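# Lay the towel flat lengthwise beside the basket

## Task

Finish with the towel lying flat as a single layer, entirely on the table, with its long edges running straight away from the robot toward the far edge of the table and, viewed from above, not overlapping the basket. The basket must remain upright with its full base resting on the table. At the end, release the towel and pull the hands away.

## Robot and tools

Robot: two arms, left_arm (left hand) and right_arm (right hand), each ending in a five-finger hand. Both bases sit near the table's near edge: left_arm at about (+0.044, +0.350, +0.046) m, right_arm at about (+0.008, -0.338, +0.049) m. A camera stand stands behind the arms.

Frames: the scene frame has its origin at table-top height, midway between the nominal bases, +x out over the table (away from the robot), +y toward left_arm, +z up. Reported hand positions (end_effector_position, metres) and end_effector_quat_wxyz are in each arm's own base frame. Offsets are taken along the current Hand target's own axes. The hand point sits 0.05 m in front of the palm, 0.15 m from the wrist face along the fingers. Its +z runs along straight fingers, +y out of the palm, +x across the palm away from the thumb on the right hand, toward the thumb on the left hand. Straight fingers extend 0.06-0.07 m past the point; a wrist bracket on the little-finger side can strike things.

The 28-number row (every number in [-1, 1], both arms always included): left_arm dx, dy, dz, rx, ry, rz; left hand little, ring, middle, index, thumb_bend, thumb_turn, force_limit, speed; then the same fourteen for right_arm. The six pose numbers are an offset from that arm's Hand target as it stood when the action (or move) began, not a pose; 1.0 equals 0.6 m or 180 degrees, and rx, ry, rz form one rotation vector. Every row counts from that same start, and each new action starts from the updated Hand target, so repeating an offset moves further. Six zeros re-command the current Hand target.

Hand numbers: fingers and thumb_bend +1 straight, -1 curled; thumb_turn +1 beside the palm, -1 in front of it, opposite the fingers. force_limit maps -1..+1 to about 0..10 N at the fingertip (0..15 N for the two thumb motors). speed rises linearly from near 0 at -1 to full at +0.48 and stays full above; full travel takes 0.49 s. Use speed -0.94 or lower for gentle grips. No value means no change: to leave a hand alone, resend the eight numbers of its last executed row (or, before any, its hand_measured plus hand_force_limit and hand_speed). To grip harder, raise force_limit and send a target more closed than hand_measured; to loosen, send one more open.

Tools:
execute_actions(actions, cameras): actions is a list of actions; each action is a list of up to 15 rows, one per 1/30 s step, the last row held for remaining steps. An empty list returns camera images. cameras lists names (cam_high, cam_low, cam_left_wrist, cam_right_wrist, or "all").
move(target, speed, blend, blocking, cameras): target is one 28-number row or a list of up to 15 rows, each an offset from the Hand targets at the move's start (not from the previous row). speed is path top speed in m/s, 0.002 to 4.3, default 0.25 (turns up to twice that in rad/s), one value or one per target. blend in metres rounds corners between listed targets; 0 stops at each. blocking=false returns after about 0.5 s while motion continues. Paths last at least 0.5 s and are cut at 10 s; they do not avoid obstacles or the other arm. Hand numbers in a target are sent at start (first target) or on arrival (later targets).
wait(seconds 0-10, cameras): lets time pass holding the last command.
stop(cameras): brakes a running move.
zoom_image(camera, region [x0, y0, x1, y1] pixels, at most 504 by 504): closer view of the newest image from that camera.
show_instructions(): shows the reference images.
finished_scene(scene): ends the current scene, given its number; irreversible.

Results: Hand target (last commanded pose after clipping; next offsets start here), end_effector pose, joint positions, velocities and torques, hand_measured, hand_stopped_by (moving, target, force, stalled, fault), hand_load_n (fingertip load; near 0 after a lost grip), hand_force_limit, hand_speed, and for move a "move:" line (done, off_target, moving, held, fault, plus limits=paced or limits=held). MOTOR HOT or OVER-TEMPERATURE FAULT lines warn of overheating.

Practical notes: arms follow loosely and often rest 1-3 cm (up to 5 cm) low or short; resend the gap as an offset. Orientation commands are clipped to 40 degrees from the measured one per step. A blocked arm keeps pressing until commanded back past its hand point. Keep paths away from each arm's own base. Thumb and fingers enclose objects about 0.035-0.065 m thick; handles down to 0.025 m. Thinking time lets the scene run.

Avoid: dropping or releasing things while they move, fast or hard contact with the table or basket, pushing the basket over or off its base, letting the towel or basket leave the table, hands pressing on or closing over each other, overloading fingers, keeping arms stretched or loaded long enough to overheat.

Each tool is called after ">>>" as name(argument=value, ...), one argument or row to a line, values as JSON.

Reference images:

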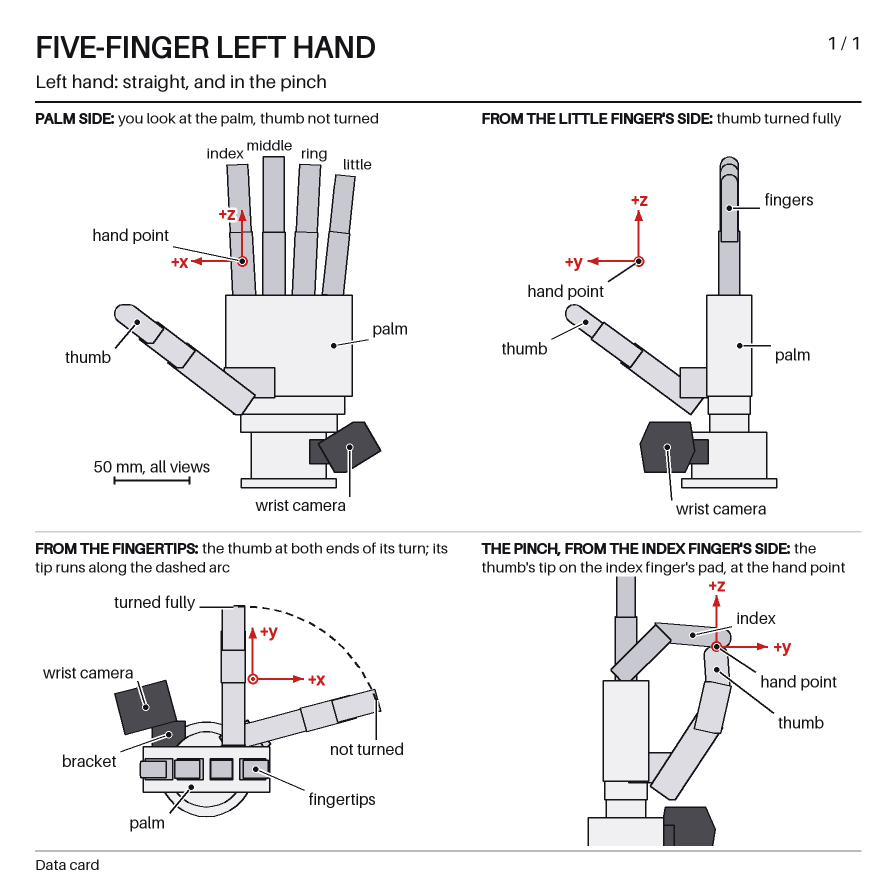

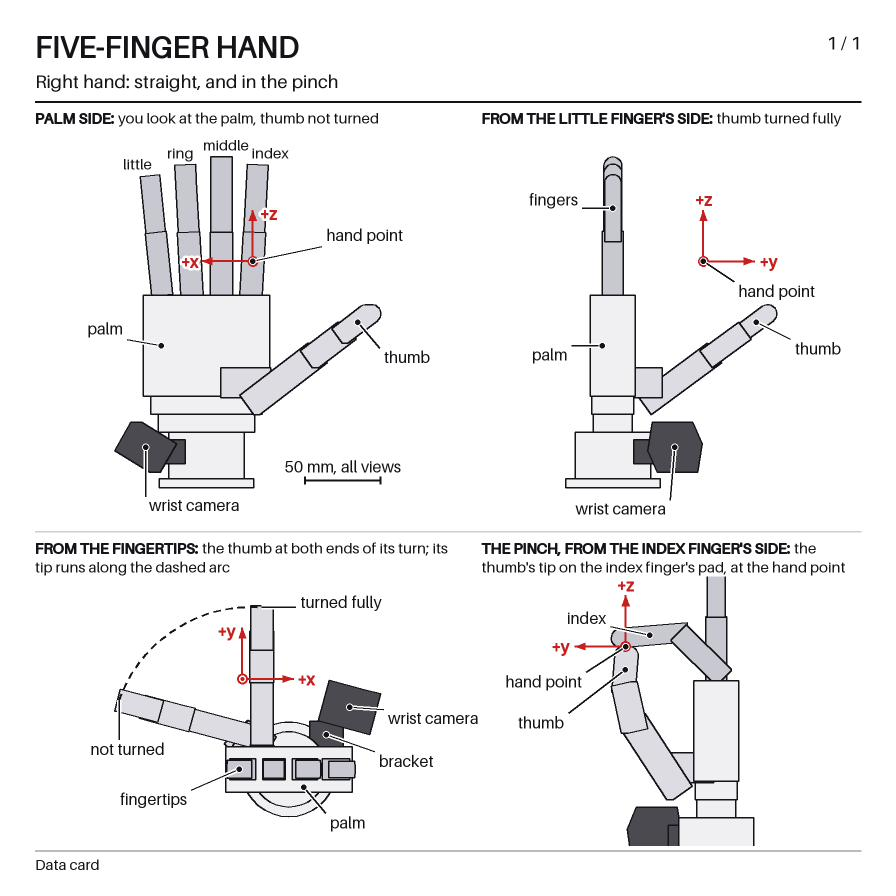

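## Session

>>> execute_actions(
  actions=[],
)

Scene clock: 0.00 s.
left_arm: end_effector_position=(+0.4101, -0.1113, +0.1200) hand_measured=(+1.000, +1.000, +1.000, +1.000, +1.000, +1.000) hand_load_n=(+0.0, +0.0, +0.0, +0.0, +0.0, +0.0) hand_stopped_by=(target, target, target, target, target, target) hand_force_limit=0.00 hand_speed=-0.80 end_effector_quat_wxyz=(-0.051, +0.978, +0.151, -0.135) | right_arm: end_effector_position=(+0.2239, +0.0318, +0.2251) hand_measured=(+1.000, +1.000, +1.000, +1.000, +1.000, +1.000) hand_load_n=(+0.0, +0.0, +0.0, +0.0, +0.0, +0.0) hand_stopped_by=(target, target, target, target, target, target) hand_force_limit=0.00 hand_speed=-0.80 end_effector_quat_wxyz=(-0.388, +0.897, -0.208, +0.035)
Joint positions: left_arm=[-0.176 1.554 1.243 -1.549 -0.008 -2.054] | right_arm=[-0.319 0.959 0.944 -1.558 -0.801 -1.436]
Joint velocities: within noise
Joint torques (N m): no reading
Heat: left arm: hottest wrist pitch 34 °C; right arm: hottest waist 32 °C.
Hand target: left_arm +0.4188, -0.1128, +0.1303; -0.046, +0.980, +0.151, -0.122 | right_arm +0.2295, +0.0300, +0.2331; -0.387, +0.898, -0.203, +0.046

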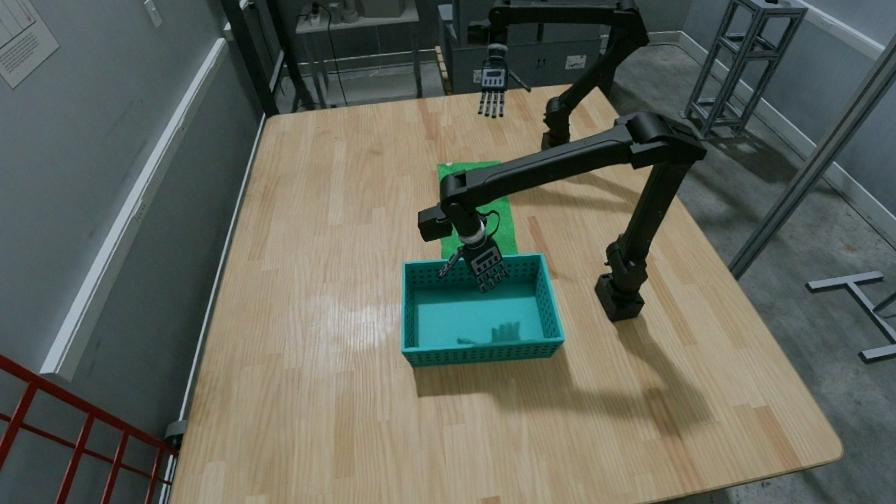

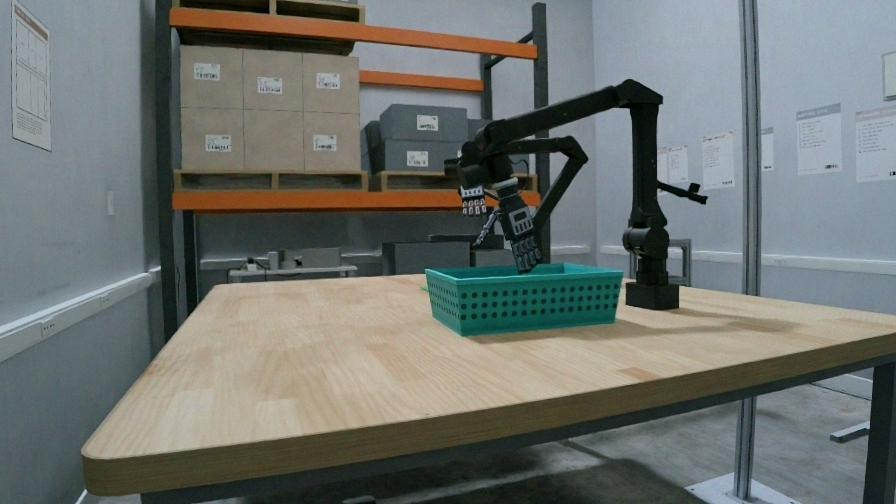

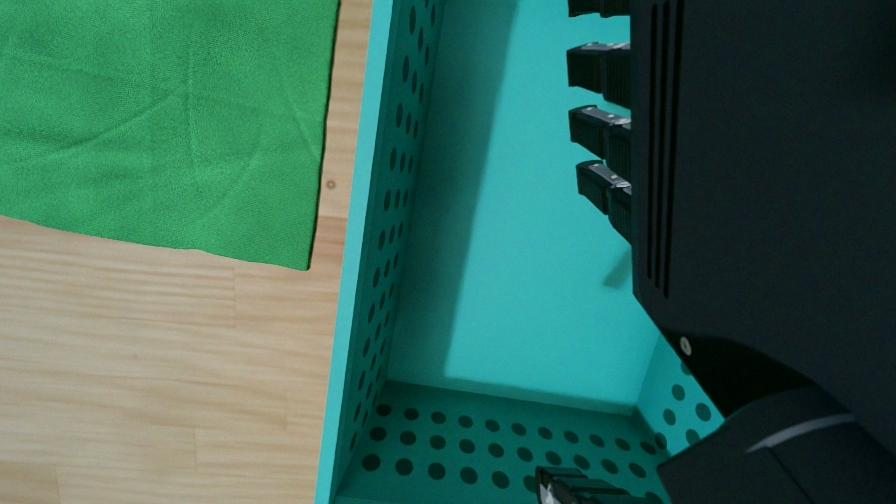

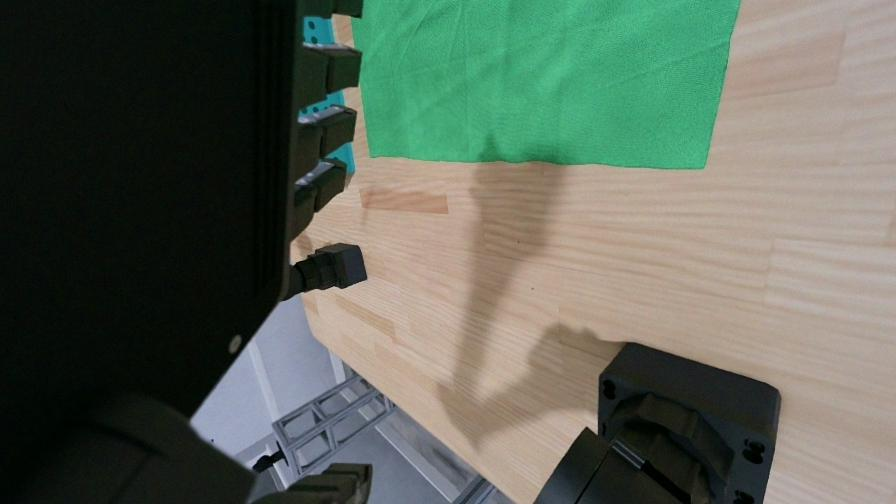

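>>> move(
  target=[-0.1525,-0.3275,-0.2667,0,0,0,1,1,1,1,1,1,0,-0.8,0,0,0,0,0,0,1,1,1,1,1,1,0,-0.8],
  cameras=["all"],
)

Scene clock: 39.17 s.
left_arm: end_effector_position=(+0.3133, +0.0319, +0.3115) hand_measured=(+1.000, +1.000, +1.000, +1.000, +1.000, +1.000) hand_load_n=(+0.0, +0.0, +0.0, +0.0, +0.0, +0.0) hand_stopped_by=(target, target, target, target, target, target) hand_force_limit=0.00 hand_speed=-0.80 end_effector_quat_wxyz=(-0.034, +0.989, +0.136, +0.057) | right_arm: end_effector_position=(+0.2239, +0.0318, +0.2251) hand_measured=(+1.000, +1.000, +1.000, +1.000, +1.000, +1.000) hand_load_n=(+0.0, +0.0, +0.0, +0.0, +0.0, +0.0) hand_stopped_by=(target, target, target, target, target, target) hand_force_limit=0.00 hand_speed=-0.80 end_effector_quat_wxyz=(-0.388, +0.897, -0.208, +0.035)
Joint positions: left_arm=[0.261 1.004 1.243 -1.687 -0.053 -1.579] | right_arm=[-0.319 0.959 0.944 -1.558 -0.801 -1.436]
Joint torques (N m): left_arm=[1.26 -4.31 12.1 0.5 -0.09 0.02] | right_arm=[0.15 -3.84 8.38 0.44 -0.54 -0.02]
Heat: left arm: hottest elbow 36 °C; right arm: hottest elbow 33 °C.
Hand target: left_arm +0.3187, +0.0372, +0.3306; -0.046, +0.980, +0.151, -0.122 | right_arm +0.2295, +0.0300, +0.2331; -0.387, +0.898, -0.203, +0.046
Off the commanded pose: left_arm 0.021 m, 21 deg | right_arm 0.010 m, 1 deg.
joint sent to its limit (left arm) — joint 4 (wrist pitch), lower limit. The joint targets are off in orientation, not in position.
move: off_target (left_arm)

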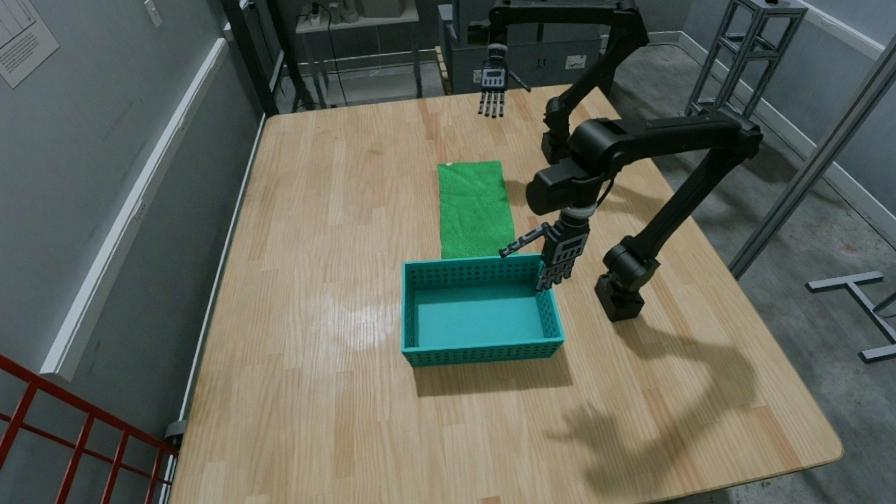

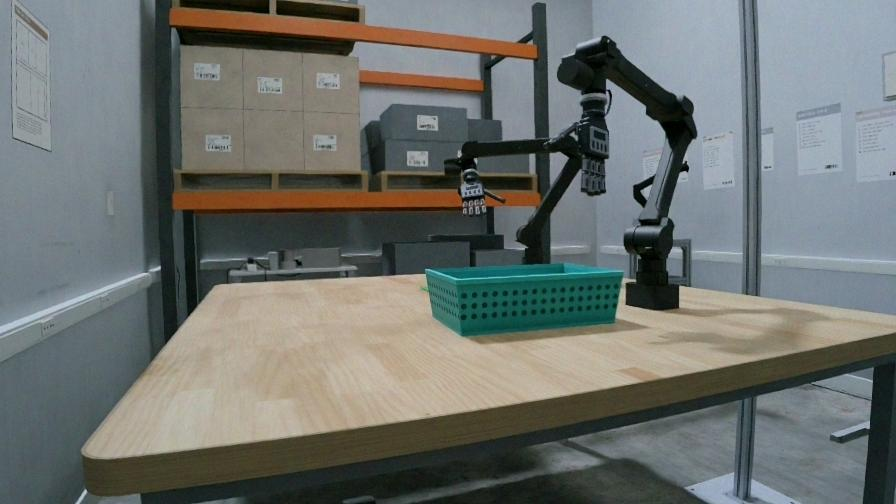

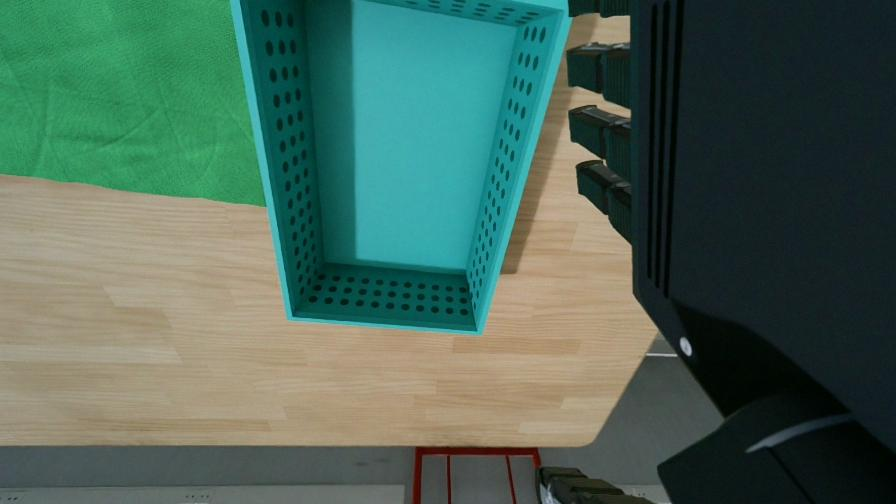

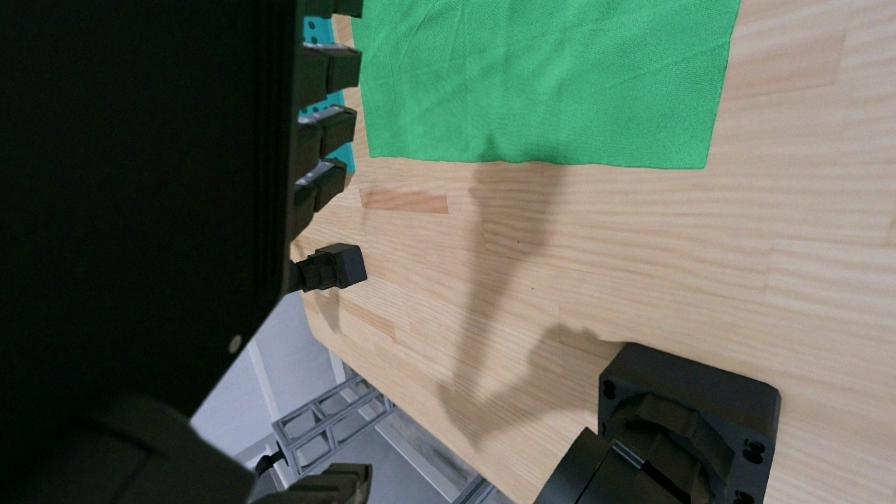

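>>> zoom_image(
  camera="cam_high",
  region=[380, 120, 620, 380],
)

>>> zoom_image(
  camera="cam_right_wrist",
  region=[340, 0, 780, 200],
)

Scaled by 1.938 from the camera's 896x504 image, which has a finer 1280x720 frame.

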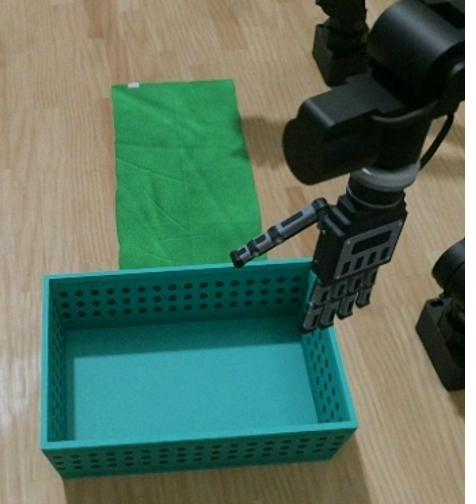

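Scaled by 1.145 from the camera's 896x504 image, which has a finer 1280x720 frame.

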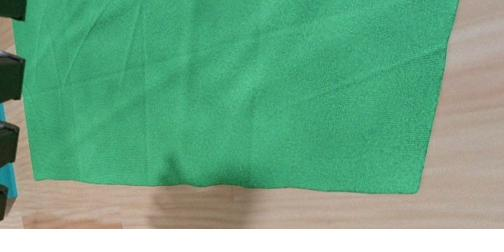

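>>> move(
  target=[0,0,0,0,0,0,1,1,1,1,1,1,0,-0.8,0.174,0.1245,0.3395,0.0502,0.2948,0.2244,-1,-1,0.35,0.35,0.6,-1,-0.4,-0.2],
  cameras=["cam_high","cam_right_wrist"],
)

Scene clock: 321.47 s.
left_arm: end_effector_position=(+0.3132, +0.0319, +0.3115) hand_measured=(+1.000, +1.000, +1.000, +1.000, +1.000, +1.000) hand_load_n=(+0.0, +0.0, +0.0, +0.0, +0.0, +0.0) hand_stopped_by=(target, target, target, target, target, target) hand_force_limit=0.00 hand_speed=-0.80 end_effector_quat_wxyz=(-0.034, +0.989, +0.135, +0.057) | right_arm: end_effector_position=(+0.3501, +0.0756, +0.0334) hand_measured=(-1.000, -1.000, +0.350, +0.350, +0.600, -1.000) hand_load_n=(+0.0, +0.0, +0.0, +0.0, +0.0, +0.0) hand_stopped_by=(target, target, target, target, target, target) hand_force_limit=-0.40 hand_speed=-0.20 end_effector_quat_wxyz=(-0.313, +0.631, -0.634, +0.319)
Joint positions: left_arm=[0.261 1.004 1.243 -1.687 -0.053 -1.577] | right_arm=[0.202 1.029 0.328 0.045 0.171 0.122]
Joint torques (N m): left_arm=[1.38 -4.42 12.12 0.53 -0.09 0.02] | right_arm=[1.26 -3.08 5.55 2.61 0.19 0.02]
Heat: left arm: hottest elbow 42 °C; right arm: hottest elbow 36 °C.
Hand target: left_arm +0.3187, +0.0372, +0.3306; -0.046, +0.980, +0.151, -0.122 | right_arm +0.3493, +0.0801, +0.0305; -0.316, +0.631, -0.633, +0.317
Off the commanded pose: left_arm 0.021 m, 21 deg | right_arm 0.005 m, 0 deg.
joint sent to its limit (left arm) — joint 4 (wrist pitch), lower limit. The joint targets are off in orientation, not in position.
move: off_target (left_arm)
Images, in order (width x height): cam_high 896x504, cam_right_wrist 896x504.

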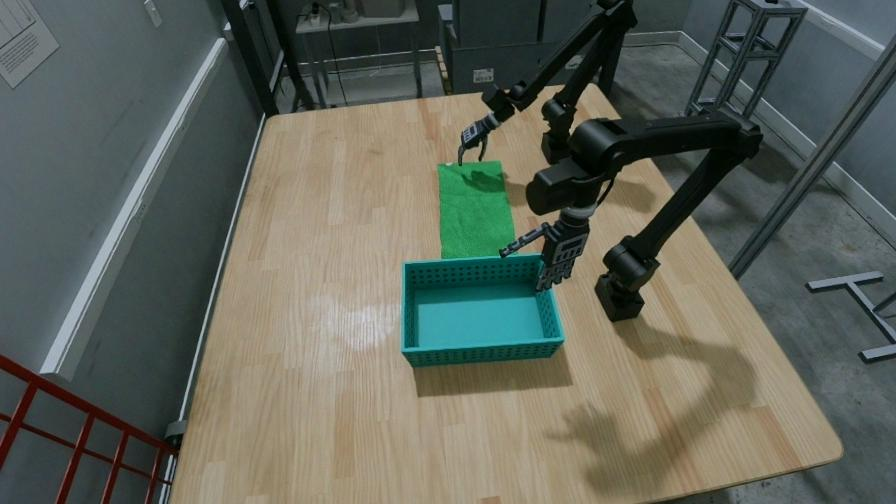

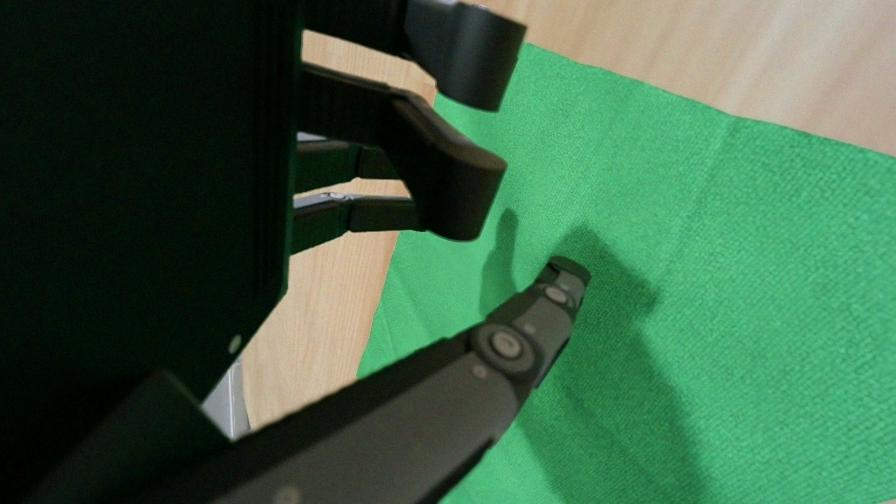

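>>> move(
  target=[0,0,0,0,0,0,1,1,1,1,1,1,0,-0.8,0,0.0767,0.0575,0,0,0,-1,-1,0.35,0.35,0.6,-1,-0.4,-0.2],
  cameras=["cam_high","cam_right_wrist"],
  speed=0.12,
)

>>> zoom_image(
  camera="cam_high",
  region=[400, 90, 540, 220],
)

Scene clock: 348.07 s.
left_arm: end_effector_position=(+0.3132, +0.0319, +0.3115) hand_measured=(+1.000, +1.000, +1.000, +1.000, +1.000, +1.000) hand_load_n=(+0.0, +0.0, +0.0, +0.0, +0.0, +0.0) hand_stopped_by=(target, target, target, target, target, target) hand_force_limit=0.00 hand_speed=-0.80 end_effector_quat_wxyz=(-0.034, +0.989, +0.135, +0.057) | right_arm: end_effector_position=(+0.3608, +0.0775, -0.0132) hand_measured=(-1.000, -1.000, +0.350, +0.350, +0.600, -1.000) hand_load_n=(+0.0, +0.0, -0.5, +0.0, +0.0, +0.0) hand_stopped_by=(target, target, target, target, target, target) hand_force_limit=-0.40 hand_speed=-0.20 end_effector_quat_wxyz=(-0.326, +0.623, -0.630, +0.329)
Joint positions: left_arm=[0.261 1.004 1.243 -1.687 -0.053 -1.577] | right_arm=[0.202 1.271 0.267 0.385 0.173 0.124]
Joint torques (N m): left_arm=[1.38 -4.37 12.1 0.51 -0.09 0.01] | right_arm=[1.26 -3.43 3.32 2.02 0.1 0.03]
Heat: left arm: hottest elbow 42 °C; right arm: hottest elbow 35 °C.
Hand target: left_arm +0.3187, +0.0372, +0.3306; -0.046, +0.980, +0.151, -0.122 | right_arm +0.3494, +0.0802, -0.0271; -0.316, +0.631, -0.633, +0.317
Off the commanded pose: left_arm 0.021 m, 21 deg | right_arm 0.018 m, 2 deg.
joint sent to its limit (left arm) — joint 4 (wrist pitch), lower limit. The joint targets are off in orientation, not in position.
move: off_target (left_arm, right_arm)
Images, in order (width x height): cam_high 896x504, cam_right_wrist 896x504.

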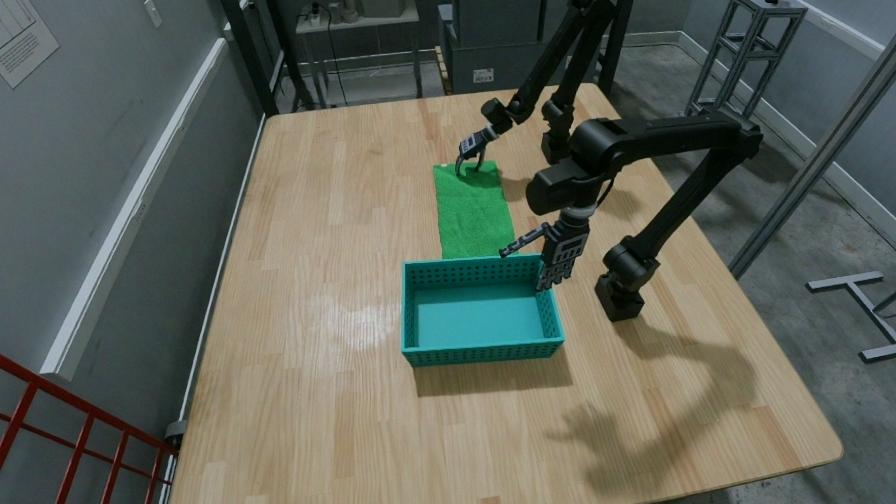

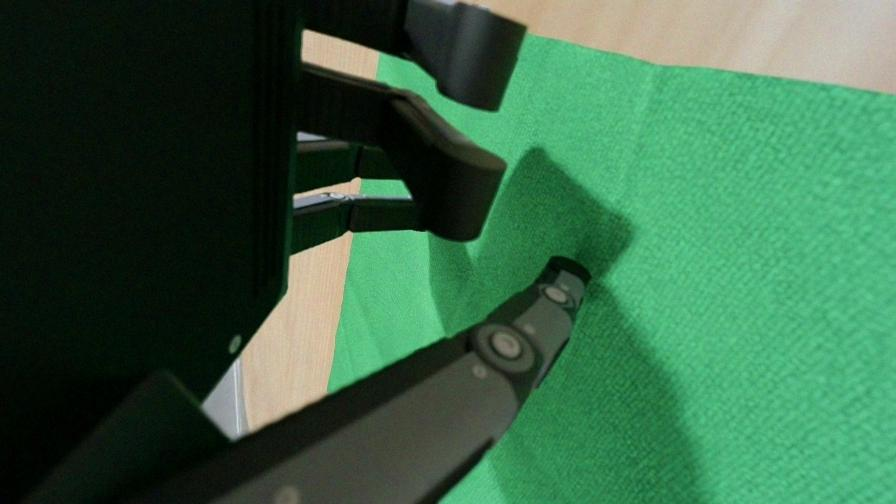

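Scaled by 3.600 from the camera's 896x504 image, which has a finer 1280x720 frame.

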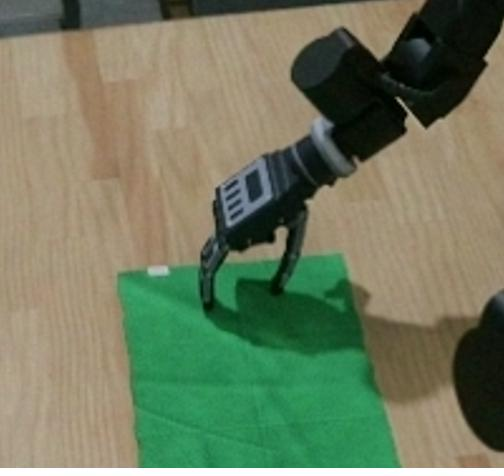

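>>> move(
  target=[0,0,0,0,0,0,1,1,1,1,1,1,0,-0.8,0.1667,0,0,0,0,0,-1,-1,0.35,0.35,0.6,-1,-0.4,-0.2],
  cameras=["cam_high","cam_right_wrist"],
  speed=0.12,
)

>>> zoom_image(
  camera="cam_high",
  region=[380, 90, 560, 270],
)

Scene clock: 361.00 s.
left_arm: end_effector_position=(+0.3132, +0.0319, +0.3115) hand_measured=(+1.000, +1.000, +1.000, +1.000, +1.000, +1.000) hand_load_n=(+0.0, +0.0, +0.0, +0.0, +0.0, +0.0) hand_stopped_by=(target, target, target, target, target, target) hand_force_limit=0.00 hand_speed=-0.80 end_effector_quat_wxyz=(-0.034, +0.989, +0.135, +0.057) | right_arm: end_effector_position=(+0.3586, -0.0126, -0.0134) hand_measured=(-1.000, -1.000, +0.350, +0.350, +0.600, -1.000) hand_load_n=(+0.0, +0.0, +1.0, +0.0, +0.0, +0.0) hand_stopped_by=(target, target, target, target, target, target) hand_force_limit=-0.40 hand_speed=-0.20 end_effector_quat_wxyz=(-0.335, +0.626, -0.624, +0.326)
Joint positions: left_arm=[0.261 1.004 1.243 -1.687 -0.053 -1.577] | right_arm=[-0.194 1.27 0.255 0.408 -0.173 -0.108]
Joint torques (N m): left_arm=[1.38 -4.42 12.12 0.51 -0.08 0.02] | right_arm=[-1.44 -3.19 4.08 1.24 0.12 -0.19]
Heat: left arm: hottest elbow 42 °C; right arm: hottest elbow 34 °C.
Hand target: left_arm +0.3187, +0.0372, +0.3306; -0.046, +0.980, +0.151, -0.122 | right_arm +0.3491, -0.0199, -0.0271; -0.316, +0.631, -0.633, +0.317
Off the commanded pose: left_arm 0.021 m, 21 deg | right_arm 0.018 m, 3 deg.
joint sent to its limit (left arm) — joint 4 (wrist pitch), lower limit. The joint targets are off in orientation, not in position.
move: off_target (left_arm, right_arm)
Images, in order (width x height): cam_high 896x504, cam_right_wrist 896x504.

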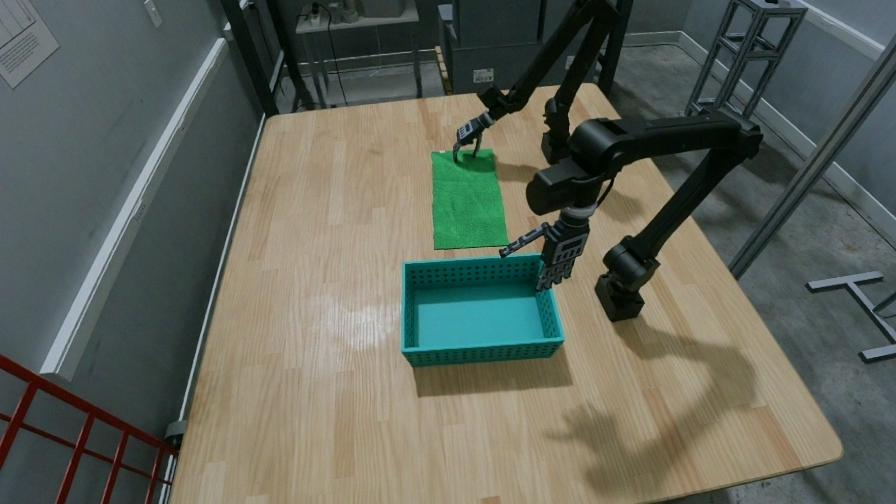

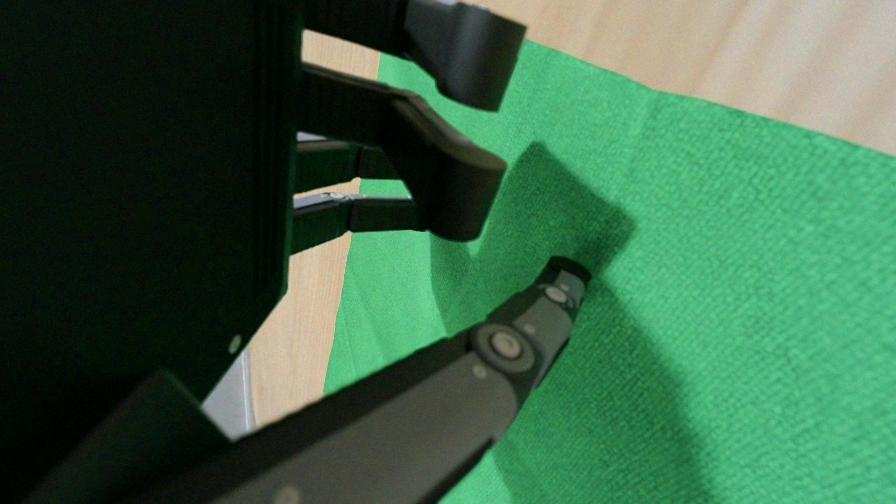

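Scaled by 2.800 from the camera's 896x504 image, which has a finer 1280x720 frame.

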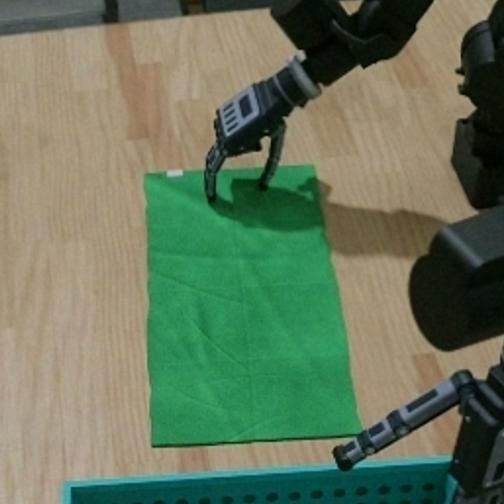

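>>> move(
  target=[-0.1043,0.6485,0.4407,0.2387,0.3569,0.5094,-1,-1,0.35,0.35,1,1,-0.4,-0.2,0,-0.06,-0.045,0,0,0,-1,-1,0.35,0.35,0.6,1,-0.4,-0.2],
  cameras=["cam_high","cam_left_wrist"],
  speed=0.3,
)

>>> zoom_image(
  camera="cam_high",
  region=[380, 90, 560, 270],
)

Scene clock: 493.53 s.
left_arm: end_effector_position=(+0.3083, -0.3364, +0.0423) hand_measured=(-1.000, -1.000, +0.350, +0.350, +1.000, +1.000) hand_load_n=(+0.0, +0.0, -0.5, +0.0, +0.0, +0.0) hand_stopped_by=(target, target, target, target, target, target) hand_force_limit=-0.40 hand_speed=-0.20 end_effector_quat_wxyz=(-0.318, +0.638, -0.628, +0.314) | right_arm: end_effector_position=(+0.3270, -0.0098, -0.0028) hand_measured=(-1.000, -1.000, +0.350, +0.350, +0.600, +1.000) hand_load_n=(+0.0, +0.0, +0.0, +0.0, +0.0, +0.0) hand_stopped_by=(target, target, target, target, target, target) hand_force_limit=-0.40 hand_speed=-0.20 end_effector_quat_wxyz=(-0.309, +0.638, -0.640, +0.295)
Joint positions: left_arm=[-1.018 1.408 0.705 -0.27 -0.756 -0.79] | right_arm=[-0.201 1.091 0.255 0.136 -0.17 -0.118]
Joint torques (N m): left_arm=[-0.03 -8.35 6.05 1.81 -0.39 0.01] | right_arm=[-0.91 -4.54 8.73 1.46 0.01 -0.1]
Heat: left arm: hottest elbow 42 °C; right arm: hottest elbow 32 °C.
Hand target: left_arm +0.3049, -0.3376, +0.0397; -0.316, +0.633, -0.632, +0.316 | right_arm +0.3490, -0.0198, +0.0179; -0.316, +0.631, -0.633, +0.317
Off the commanded pose: left_arm 0.004 m, 1 deg | right_arm 0.032 m, 3 deg.
move: off_target (right_arm)
Images, in order (width x height): cam_high 896x504, cam_left_wrist 896x504.

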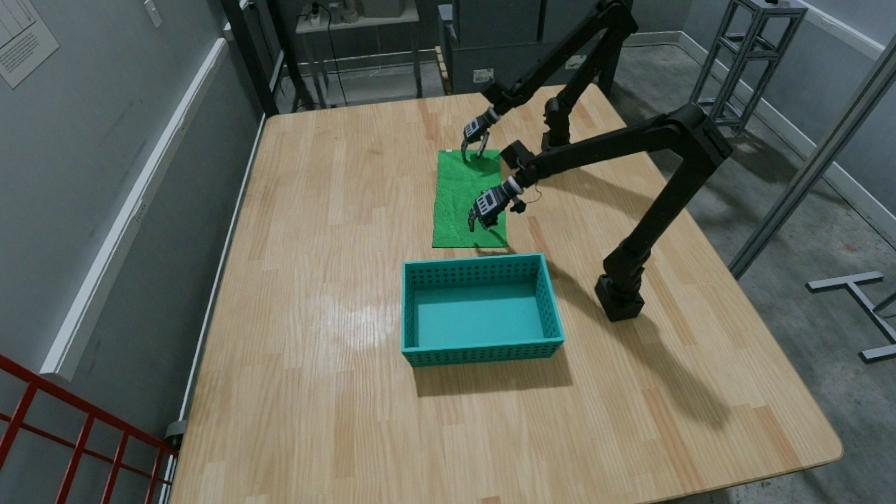

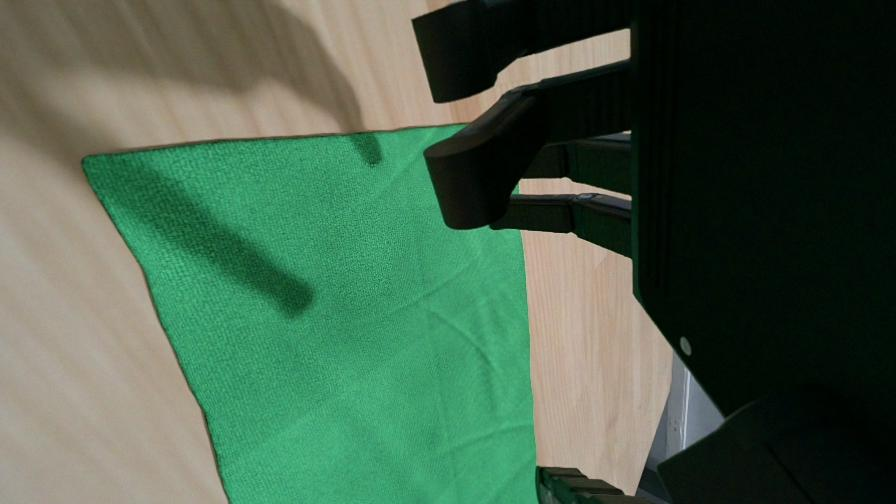

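Scaled by 2.800 from the camera's 896x504 image, which has a finer 1280x720 frame.

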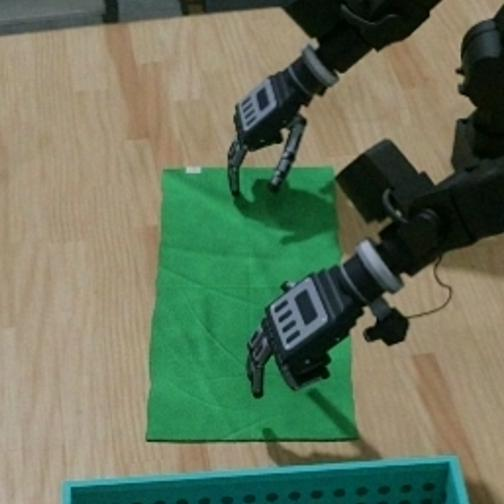

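>>> move(
  target=[0.0502,0.0912,0.0722,0,0,0,-1,-1,0.35,0.35,1,1,-0.4,-0.2,-0.0167,0.078,0.0293,0,0,0,-1,-1,0.35,0.35,0.6,1,-0.4,-0.2],
  cameras=["cam_high"],
  speed=0.15,
)

>>> zoom_image(
  camera="cam_high",
  region=[380, 90, 560, 270],
)

Scene clock: 552.97 s.
left_arm: end_effector_position=(+0.3127, -0.3592, -0.0154) hand_measured=(-1.000, -1.000, +0.350, +0.350, +1.000, +1.000) hand_load_n=(+0.0, +0.0, +0.0, +0.0, +0.0, +0.0) hand_stopped_by=(target, target, target, target, target, target) hand_force_limit=-0.40 hand_speed=-0.20 end_effector_quat_wxyz=(-0.328, +0.633, -0.623, +0.321) | right_arm: end_effector_position=(+0.3470, -0.0169, -0.0141) hand_measured=(-1.000, -1.000, +0.350, +0.350, +0.600, +1.000) hand_load_n=(+0.0, +0.0, -0.5, +0.0, +0.0, +0.0) hand_stopped_by=(target, target, target, target, target, target) hand_force_limit=-0.40 hand_speed=-0.20 end_effector_quat_wxyz=(-0.325, +0.624, -0.626, +0.336)
Joint positions: left_arm=[-1.051 1.603 0.702 -0.075 -0.796 -0.81] | right_arm=[-0.198 1.23 0.224 0.401 -0.149 -0.116]
Joint torques (N m): left_arm=[-0.62 -6.89 6.5 1.54 0.44 -0.2] | right_arm=[1.38 -2.26 3.28 1.83 0.1 0.04]
Heat: left arm: hottest elbow 39 °C; right arm: hottest elbow 35 °C.
Hand target: left_arm +0.3067, -0.3677, -0.0301; -0.316, +0.633, -0.632, +0.316 | right_arm +0.3350, -0.0098, -0.0301; -0.316, +0.631, -0.633, +0.317
Off the commanded pose: left_arm 0.018 m, 2 deg | right_arm 0.021 m, 3 deg.
move: off_target (left_arm, right_arm)
Images, in order (width x height): cam_high 896x504.

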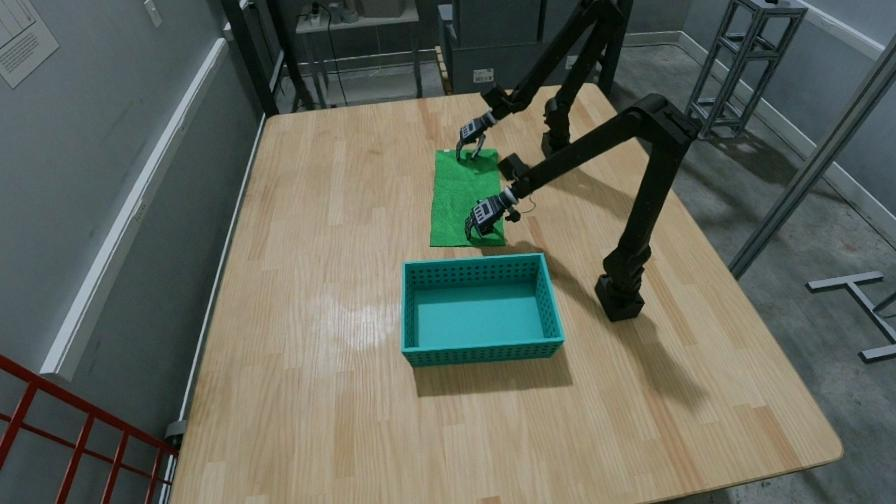

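Scaled by 2.800 from the camera's 896x504 image, which has a finer 1280x720 frame.

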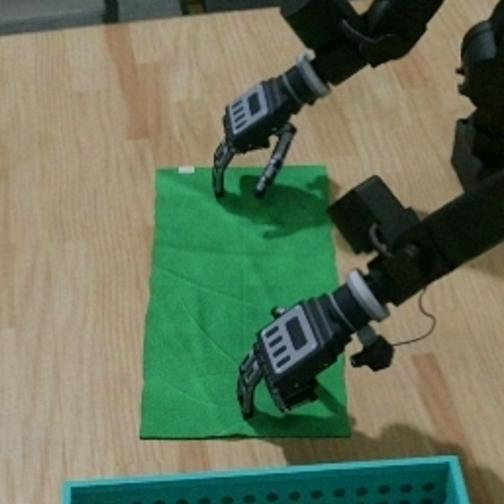

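>>> move(
  target=[
    [-0.0057,-0.0824,0.1099,0,0,0,-1,-1,0.35,0.35,1,1,-0.4,-0.2,-0.0667,0.047,-0.0627,0,0,0,-1,-1,0.35,0.35,1,1,-0.4,-0.2],
    [0.03,-0.154,0.2053,0,0,0,-1,-1,0.35,0.35,1,1,-0.4,-0.2,-0.1738,0.0845,-0.1127,0,0,0,-1,-1,0.35,0.35,1,1,-0.4,-0.2],
  ],
  blend=0.02,
  cameras=["cam_high"],
  speed=0.15,
)

>>> zoom_image(
  camera="cam_high",
  region=[380, 90, 560, 270],
)

Scene clock: 573.07 s.
left_arm: end_effector_position=(+0.4545, -0.3881, -0.0121) hand_measured=(-1.000, -1.000, +0.350, +0.350, +1.000, +1.000) hand_load_n=(+0.0, +0.0, -1.5, +0.0, +0.0, +0.0) hand_stopped_by=(target, target, target, target, target, target) hand_force_limit=-0.40 hand_speed=-0.20 end_effector_quat_wxyz=(-0.317, +0.632, -0.624, +0.333) | right_arm: end_effector_position=(+0.2647, +0.0931, -0.0171) hand_measured=(-1.000, -1.000, +0.350, +0.350, +1.000, +1.000) hand_load_n=(+0.0, +0.0, +2.5, +0.0, +0.0, +0.0) hand_stopped_by=(target, target, target, target, target, target) hand_force_limit=-0.40 hand_speed=-0.20 end_effector_quat_wxyz=(-0.333, +0.614, -0.633, +0.333)
Joint positions: left_arm=[-0.818 1.802 0.969 0.041 -0.626 -0.566] | right_arm=[0.438 0.871 0.051 0.181 0.371 0.279]
Joint torques (N m): left_arm=[1.49 -9.82 8.46 1.01 0.14 0.01] | right_arm=[1.73 0.21 4.98 0.36 -0.12 0.05]
Heat: left arm: hottest elbow 38 °C; right arm: hottest elbow 34 °C.
Hand target: left_arm +0.4607, -0.3856, -0.0299; -0.316, +0.633, -0.632, +0.316 | right_arm +0.2509, +0.0948, -0.0301; -0.316, +0.631, -0.633, +0.317
Off the commanded pose: left_arm 0.019 m, 2 deg | right_arm 0.019 m, 3 deg.
move: off_target (left_arm, right_arm)
Images, in order (width x height): cam_high 896x504.

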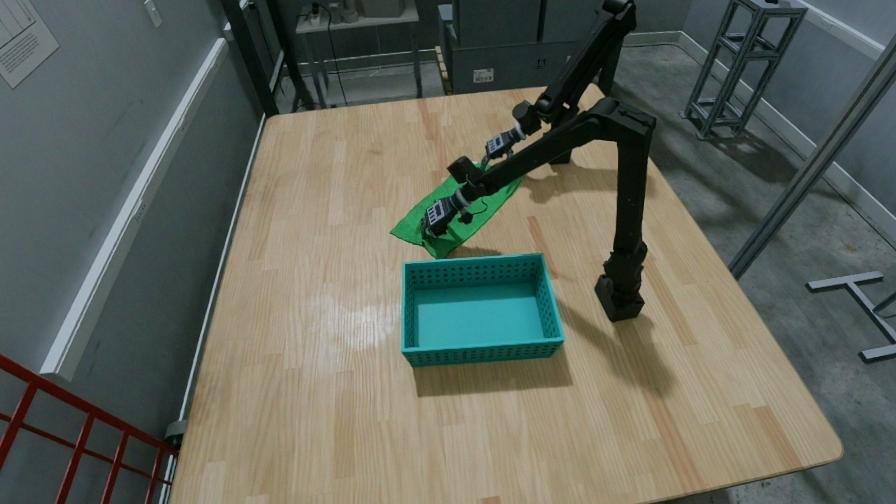

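Scaled by 2.800 from the camera's 896x504 image, which has a finer 1280x720 frame.

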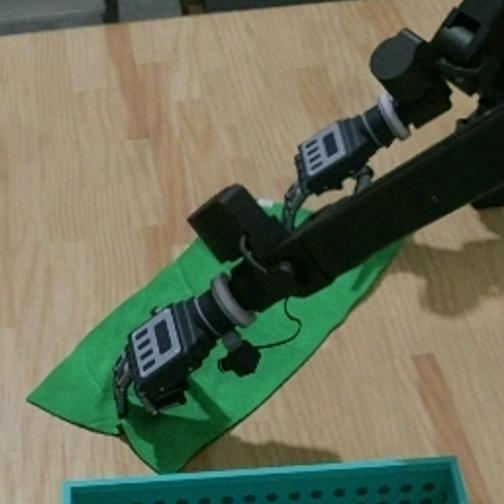

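>>> move(
  target=[
    [0.0623,-0.0524,0.0699,0,0,0,-1,-1,0.35,0.35,1,1,-0.4,-0.2,-0.135,0.0197,-0.0263,0,0,0,-1,-1,0.35,0.35,1,1,-0.4,-0.2],
    [0.1315,-0.0813,0.1084,0,0,0,-1,-1,0.35,0.35,1,1,-0.4,-0.2,-0.2813,0.0159,-0.0212,0,0,0,-1,-1,0.35,0.35,1,1,-0.4,-0.2],
  ],
  blend=0.02,
  cameras=["cam_high"],
  speed=0.15,
)

>>> zoom_image(
  camera="cam_high",
  region=[360, 90, 580, 310],
)

Scene clock: 587.23 s.
left_arm: end_effector_position=(+0.5404, -0.4590, -0.0099) hand_measured=(-1.000, -1.000, +0.350, +0.350, +1.000, +1.000) hand_load_n=(+0.0, +0.0, -0.5, -1.0, +0.0, +0.0) hand_stopped_by=(target, target, target, target, target, target) hand_force_limit=-0.40 hand_speed=-0.20 end_effector_quat_wxyz=(-0.321, +0.632, -0.624, +0.328) | right_arm: end_effector_position=(+0.2447, +0.2544, -0.0179) hand_measured=(-1.000, -1.000, +0.350, +0.350, +1.000, +1.000) hand_load_n=(+0.0, +0.0, +1.0, +0.0, +0.0, +0.0) hand_stopped_by=(target, target, target, target, target, target) hand_force_limit=-0.40 hand_speed=-0.20 end_effector_quat_wxyz=(-0.329, +0.614, -0.637, +0.331)
Joint positions: left_arm=[-0.797 2.016 1.339 -0.112 -0.62 -0.546] | right_arm=[1.093 1.316 0.365 -0.046 0.835 0.869]
Joint torques (N m): left_arm=[0.15 -12.92 9.83 0.91 0.06 -0.12] | right_arm=[1.79 -2.55 5.57 0.54 -0.66 0.11]
Heat: left arm: hottest elbow 39 °C; right arm: hottest elbow 34 °C.
Hand target: left_arm +0.5422, -0.4642, -0.0302; -0.316, +0.633, -0.632, +0.316 | right_arm +0.2355, +0.2636, -0.0302; -0.316, +0.631, -0.633, +0.317
Off the commanded pose: left_arm 0.021 m, 2 deg | right_arm 0.018 m, 3 deg.
move: off_target (left_arm, right_arm)
Images, in order (width x height): cam_high 896x504.

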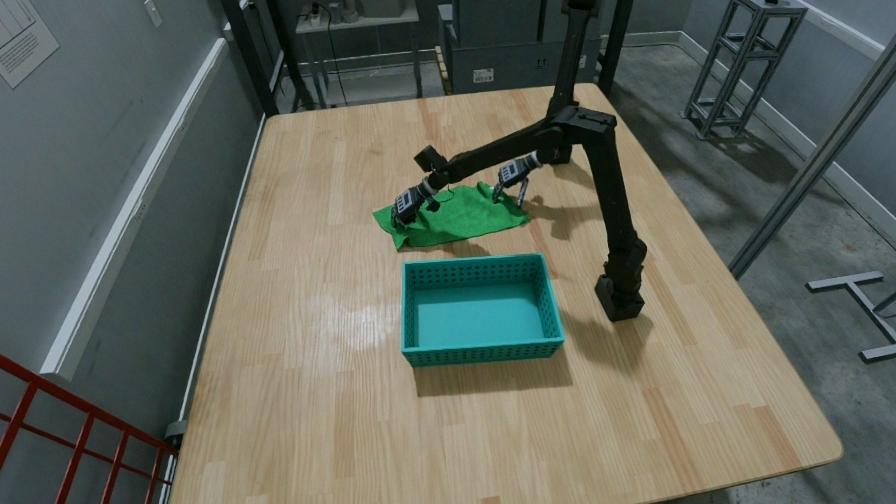

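Scaled by 2.291 from the camera's 896x504 image, which has a finer 1280x720 frame.

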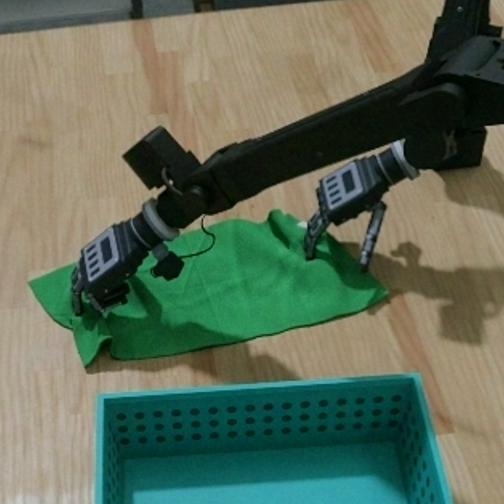

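>>> move(
  target=[
    [0,-0.0933,-0.07,0,0,0,-1,-1,0.35,0.35,1,1,-0.4,-0.2,0,-0.0933,-0.07,0,0,0,-1,-1,0.35,0.35,1,1,-0.4,-0.2],
    [-0.3,-0.1,-0.45,0,0,0,-1,-1,0.35,0.35,1,1,-0.4,-0.2,0.25,-0.24,-0.18,0,0,0,-1,-1,0.35,0.35,1,1,-0.4,-0.2],
  ],
  blend=0.03,
  cameras=["cam_high","cam_left_wrist"],
  speed=0.3,
)

>>> zoom_image(
  camera="cam_high",
  region=[360, 90, 580, 310],
)

Scene clock: 605.53 s.
left_arm: end_effector_position=(+0.3668, -0.2833, +0.1817) hand_measured=(-1.000, -1.000, +0.350, +0.350, +1.000, +1.000) hand_load_n=(+0.0, +0.0, +0.0, +0.0, +0.0, +0.0) hand_stopped_by=(target, target, target, target, target, target) hand_force_limit=-0.40 hand_speed=-0.20 end_effector_quat_wxyz=(-0.318, +0.634, -0.630, +0.317) | right_arm: end_effector_position=(+0.2245, +0.1096, +0.1157) hand_measured=(-1.000, -1.000, +0.350, +0.350, +1.000, +1.000) hand_load_n=(+0.0, +0.0, +0.0, +0.0, -0.5, +0.0) hand_stopped_by=(target, target, target, target, target, target) hand_force_limit=-0.40 hand_speed=-0.20 end_effector_quat_wxyz=(-0.293, +0.644, -0.634, +0.311)
Joint positions: left_arm=[-0.797 1.168 0.888 -0.539 -0.614 -0.553] | right_arm=[0.642 0.437 0.405 -0.774 0.497 0.423]
Joint torques (N m): left_arm=[-0.32 -7.59 8.24 1.26 -0.42 -0.13] | right_arm=[-0.91 0.44 12.07 1.28 0.18 -0.11]
Heat: left arm: hottest elbow 40 °C; right arm: hottest elbow 35 °C.
Hand target: left_arm +0.3620, -0.2845, +0.1800; -0.316, +0.633, -0.632, +0.316 | right_arm +0.2348, +0.1135, +0.1497; -0.316, +0.631, -0.633, +0.317
Off the commanded pose: left_arm 0.005 m, 0 deg | right_arm 0.036 m, 3 deg.
move: off_target (right_arm)
Images, in order (width x height): cam_high 896x504, cam_left_wrist 896x504.

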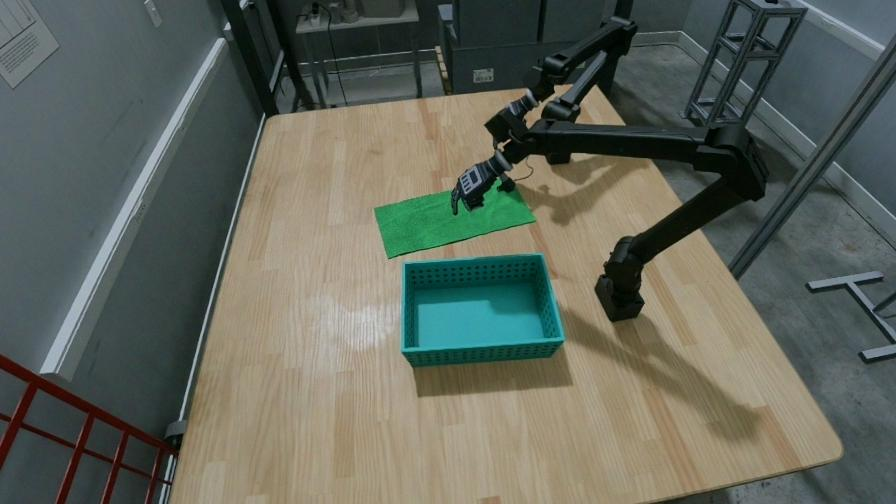

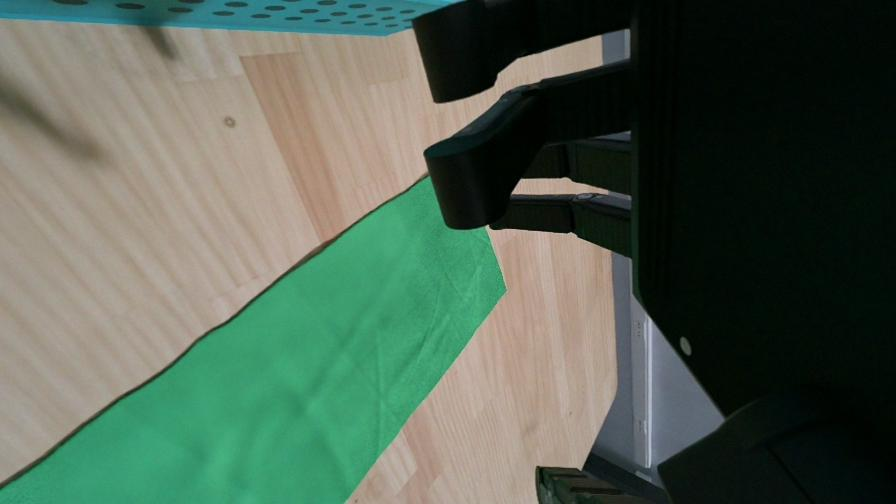

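Scaled by 2.291 from the camera's 896x504 image, which has a finer 1280x720 frame.

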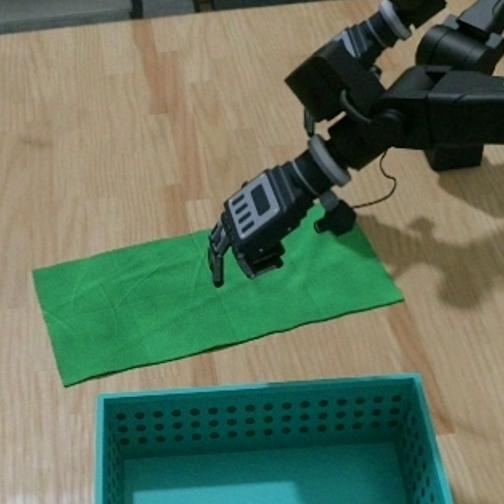

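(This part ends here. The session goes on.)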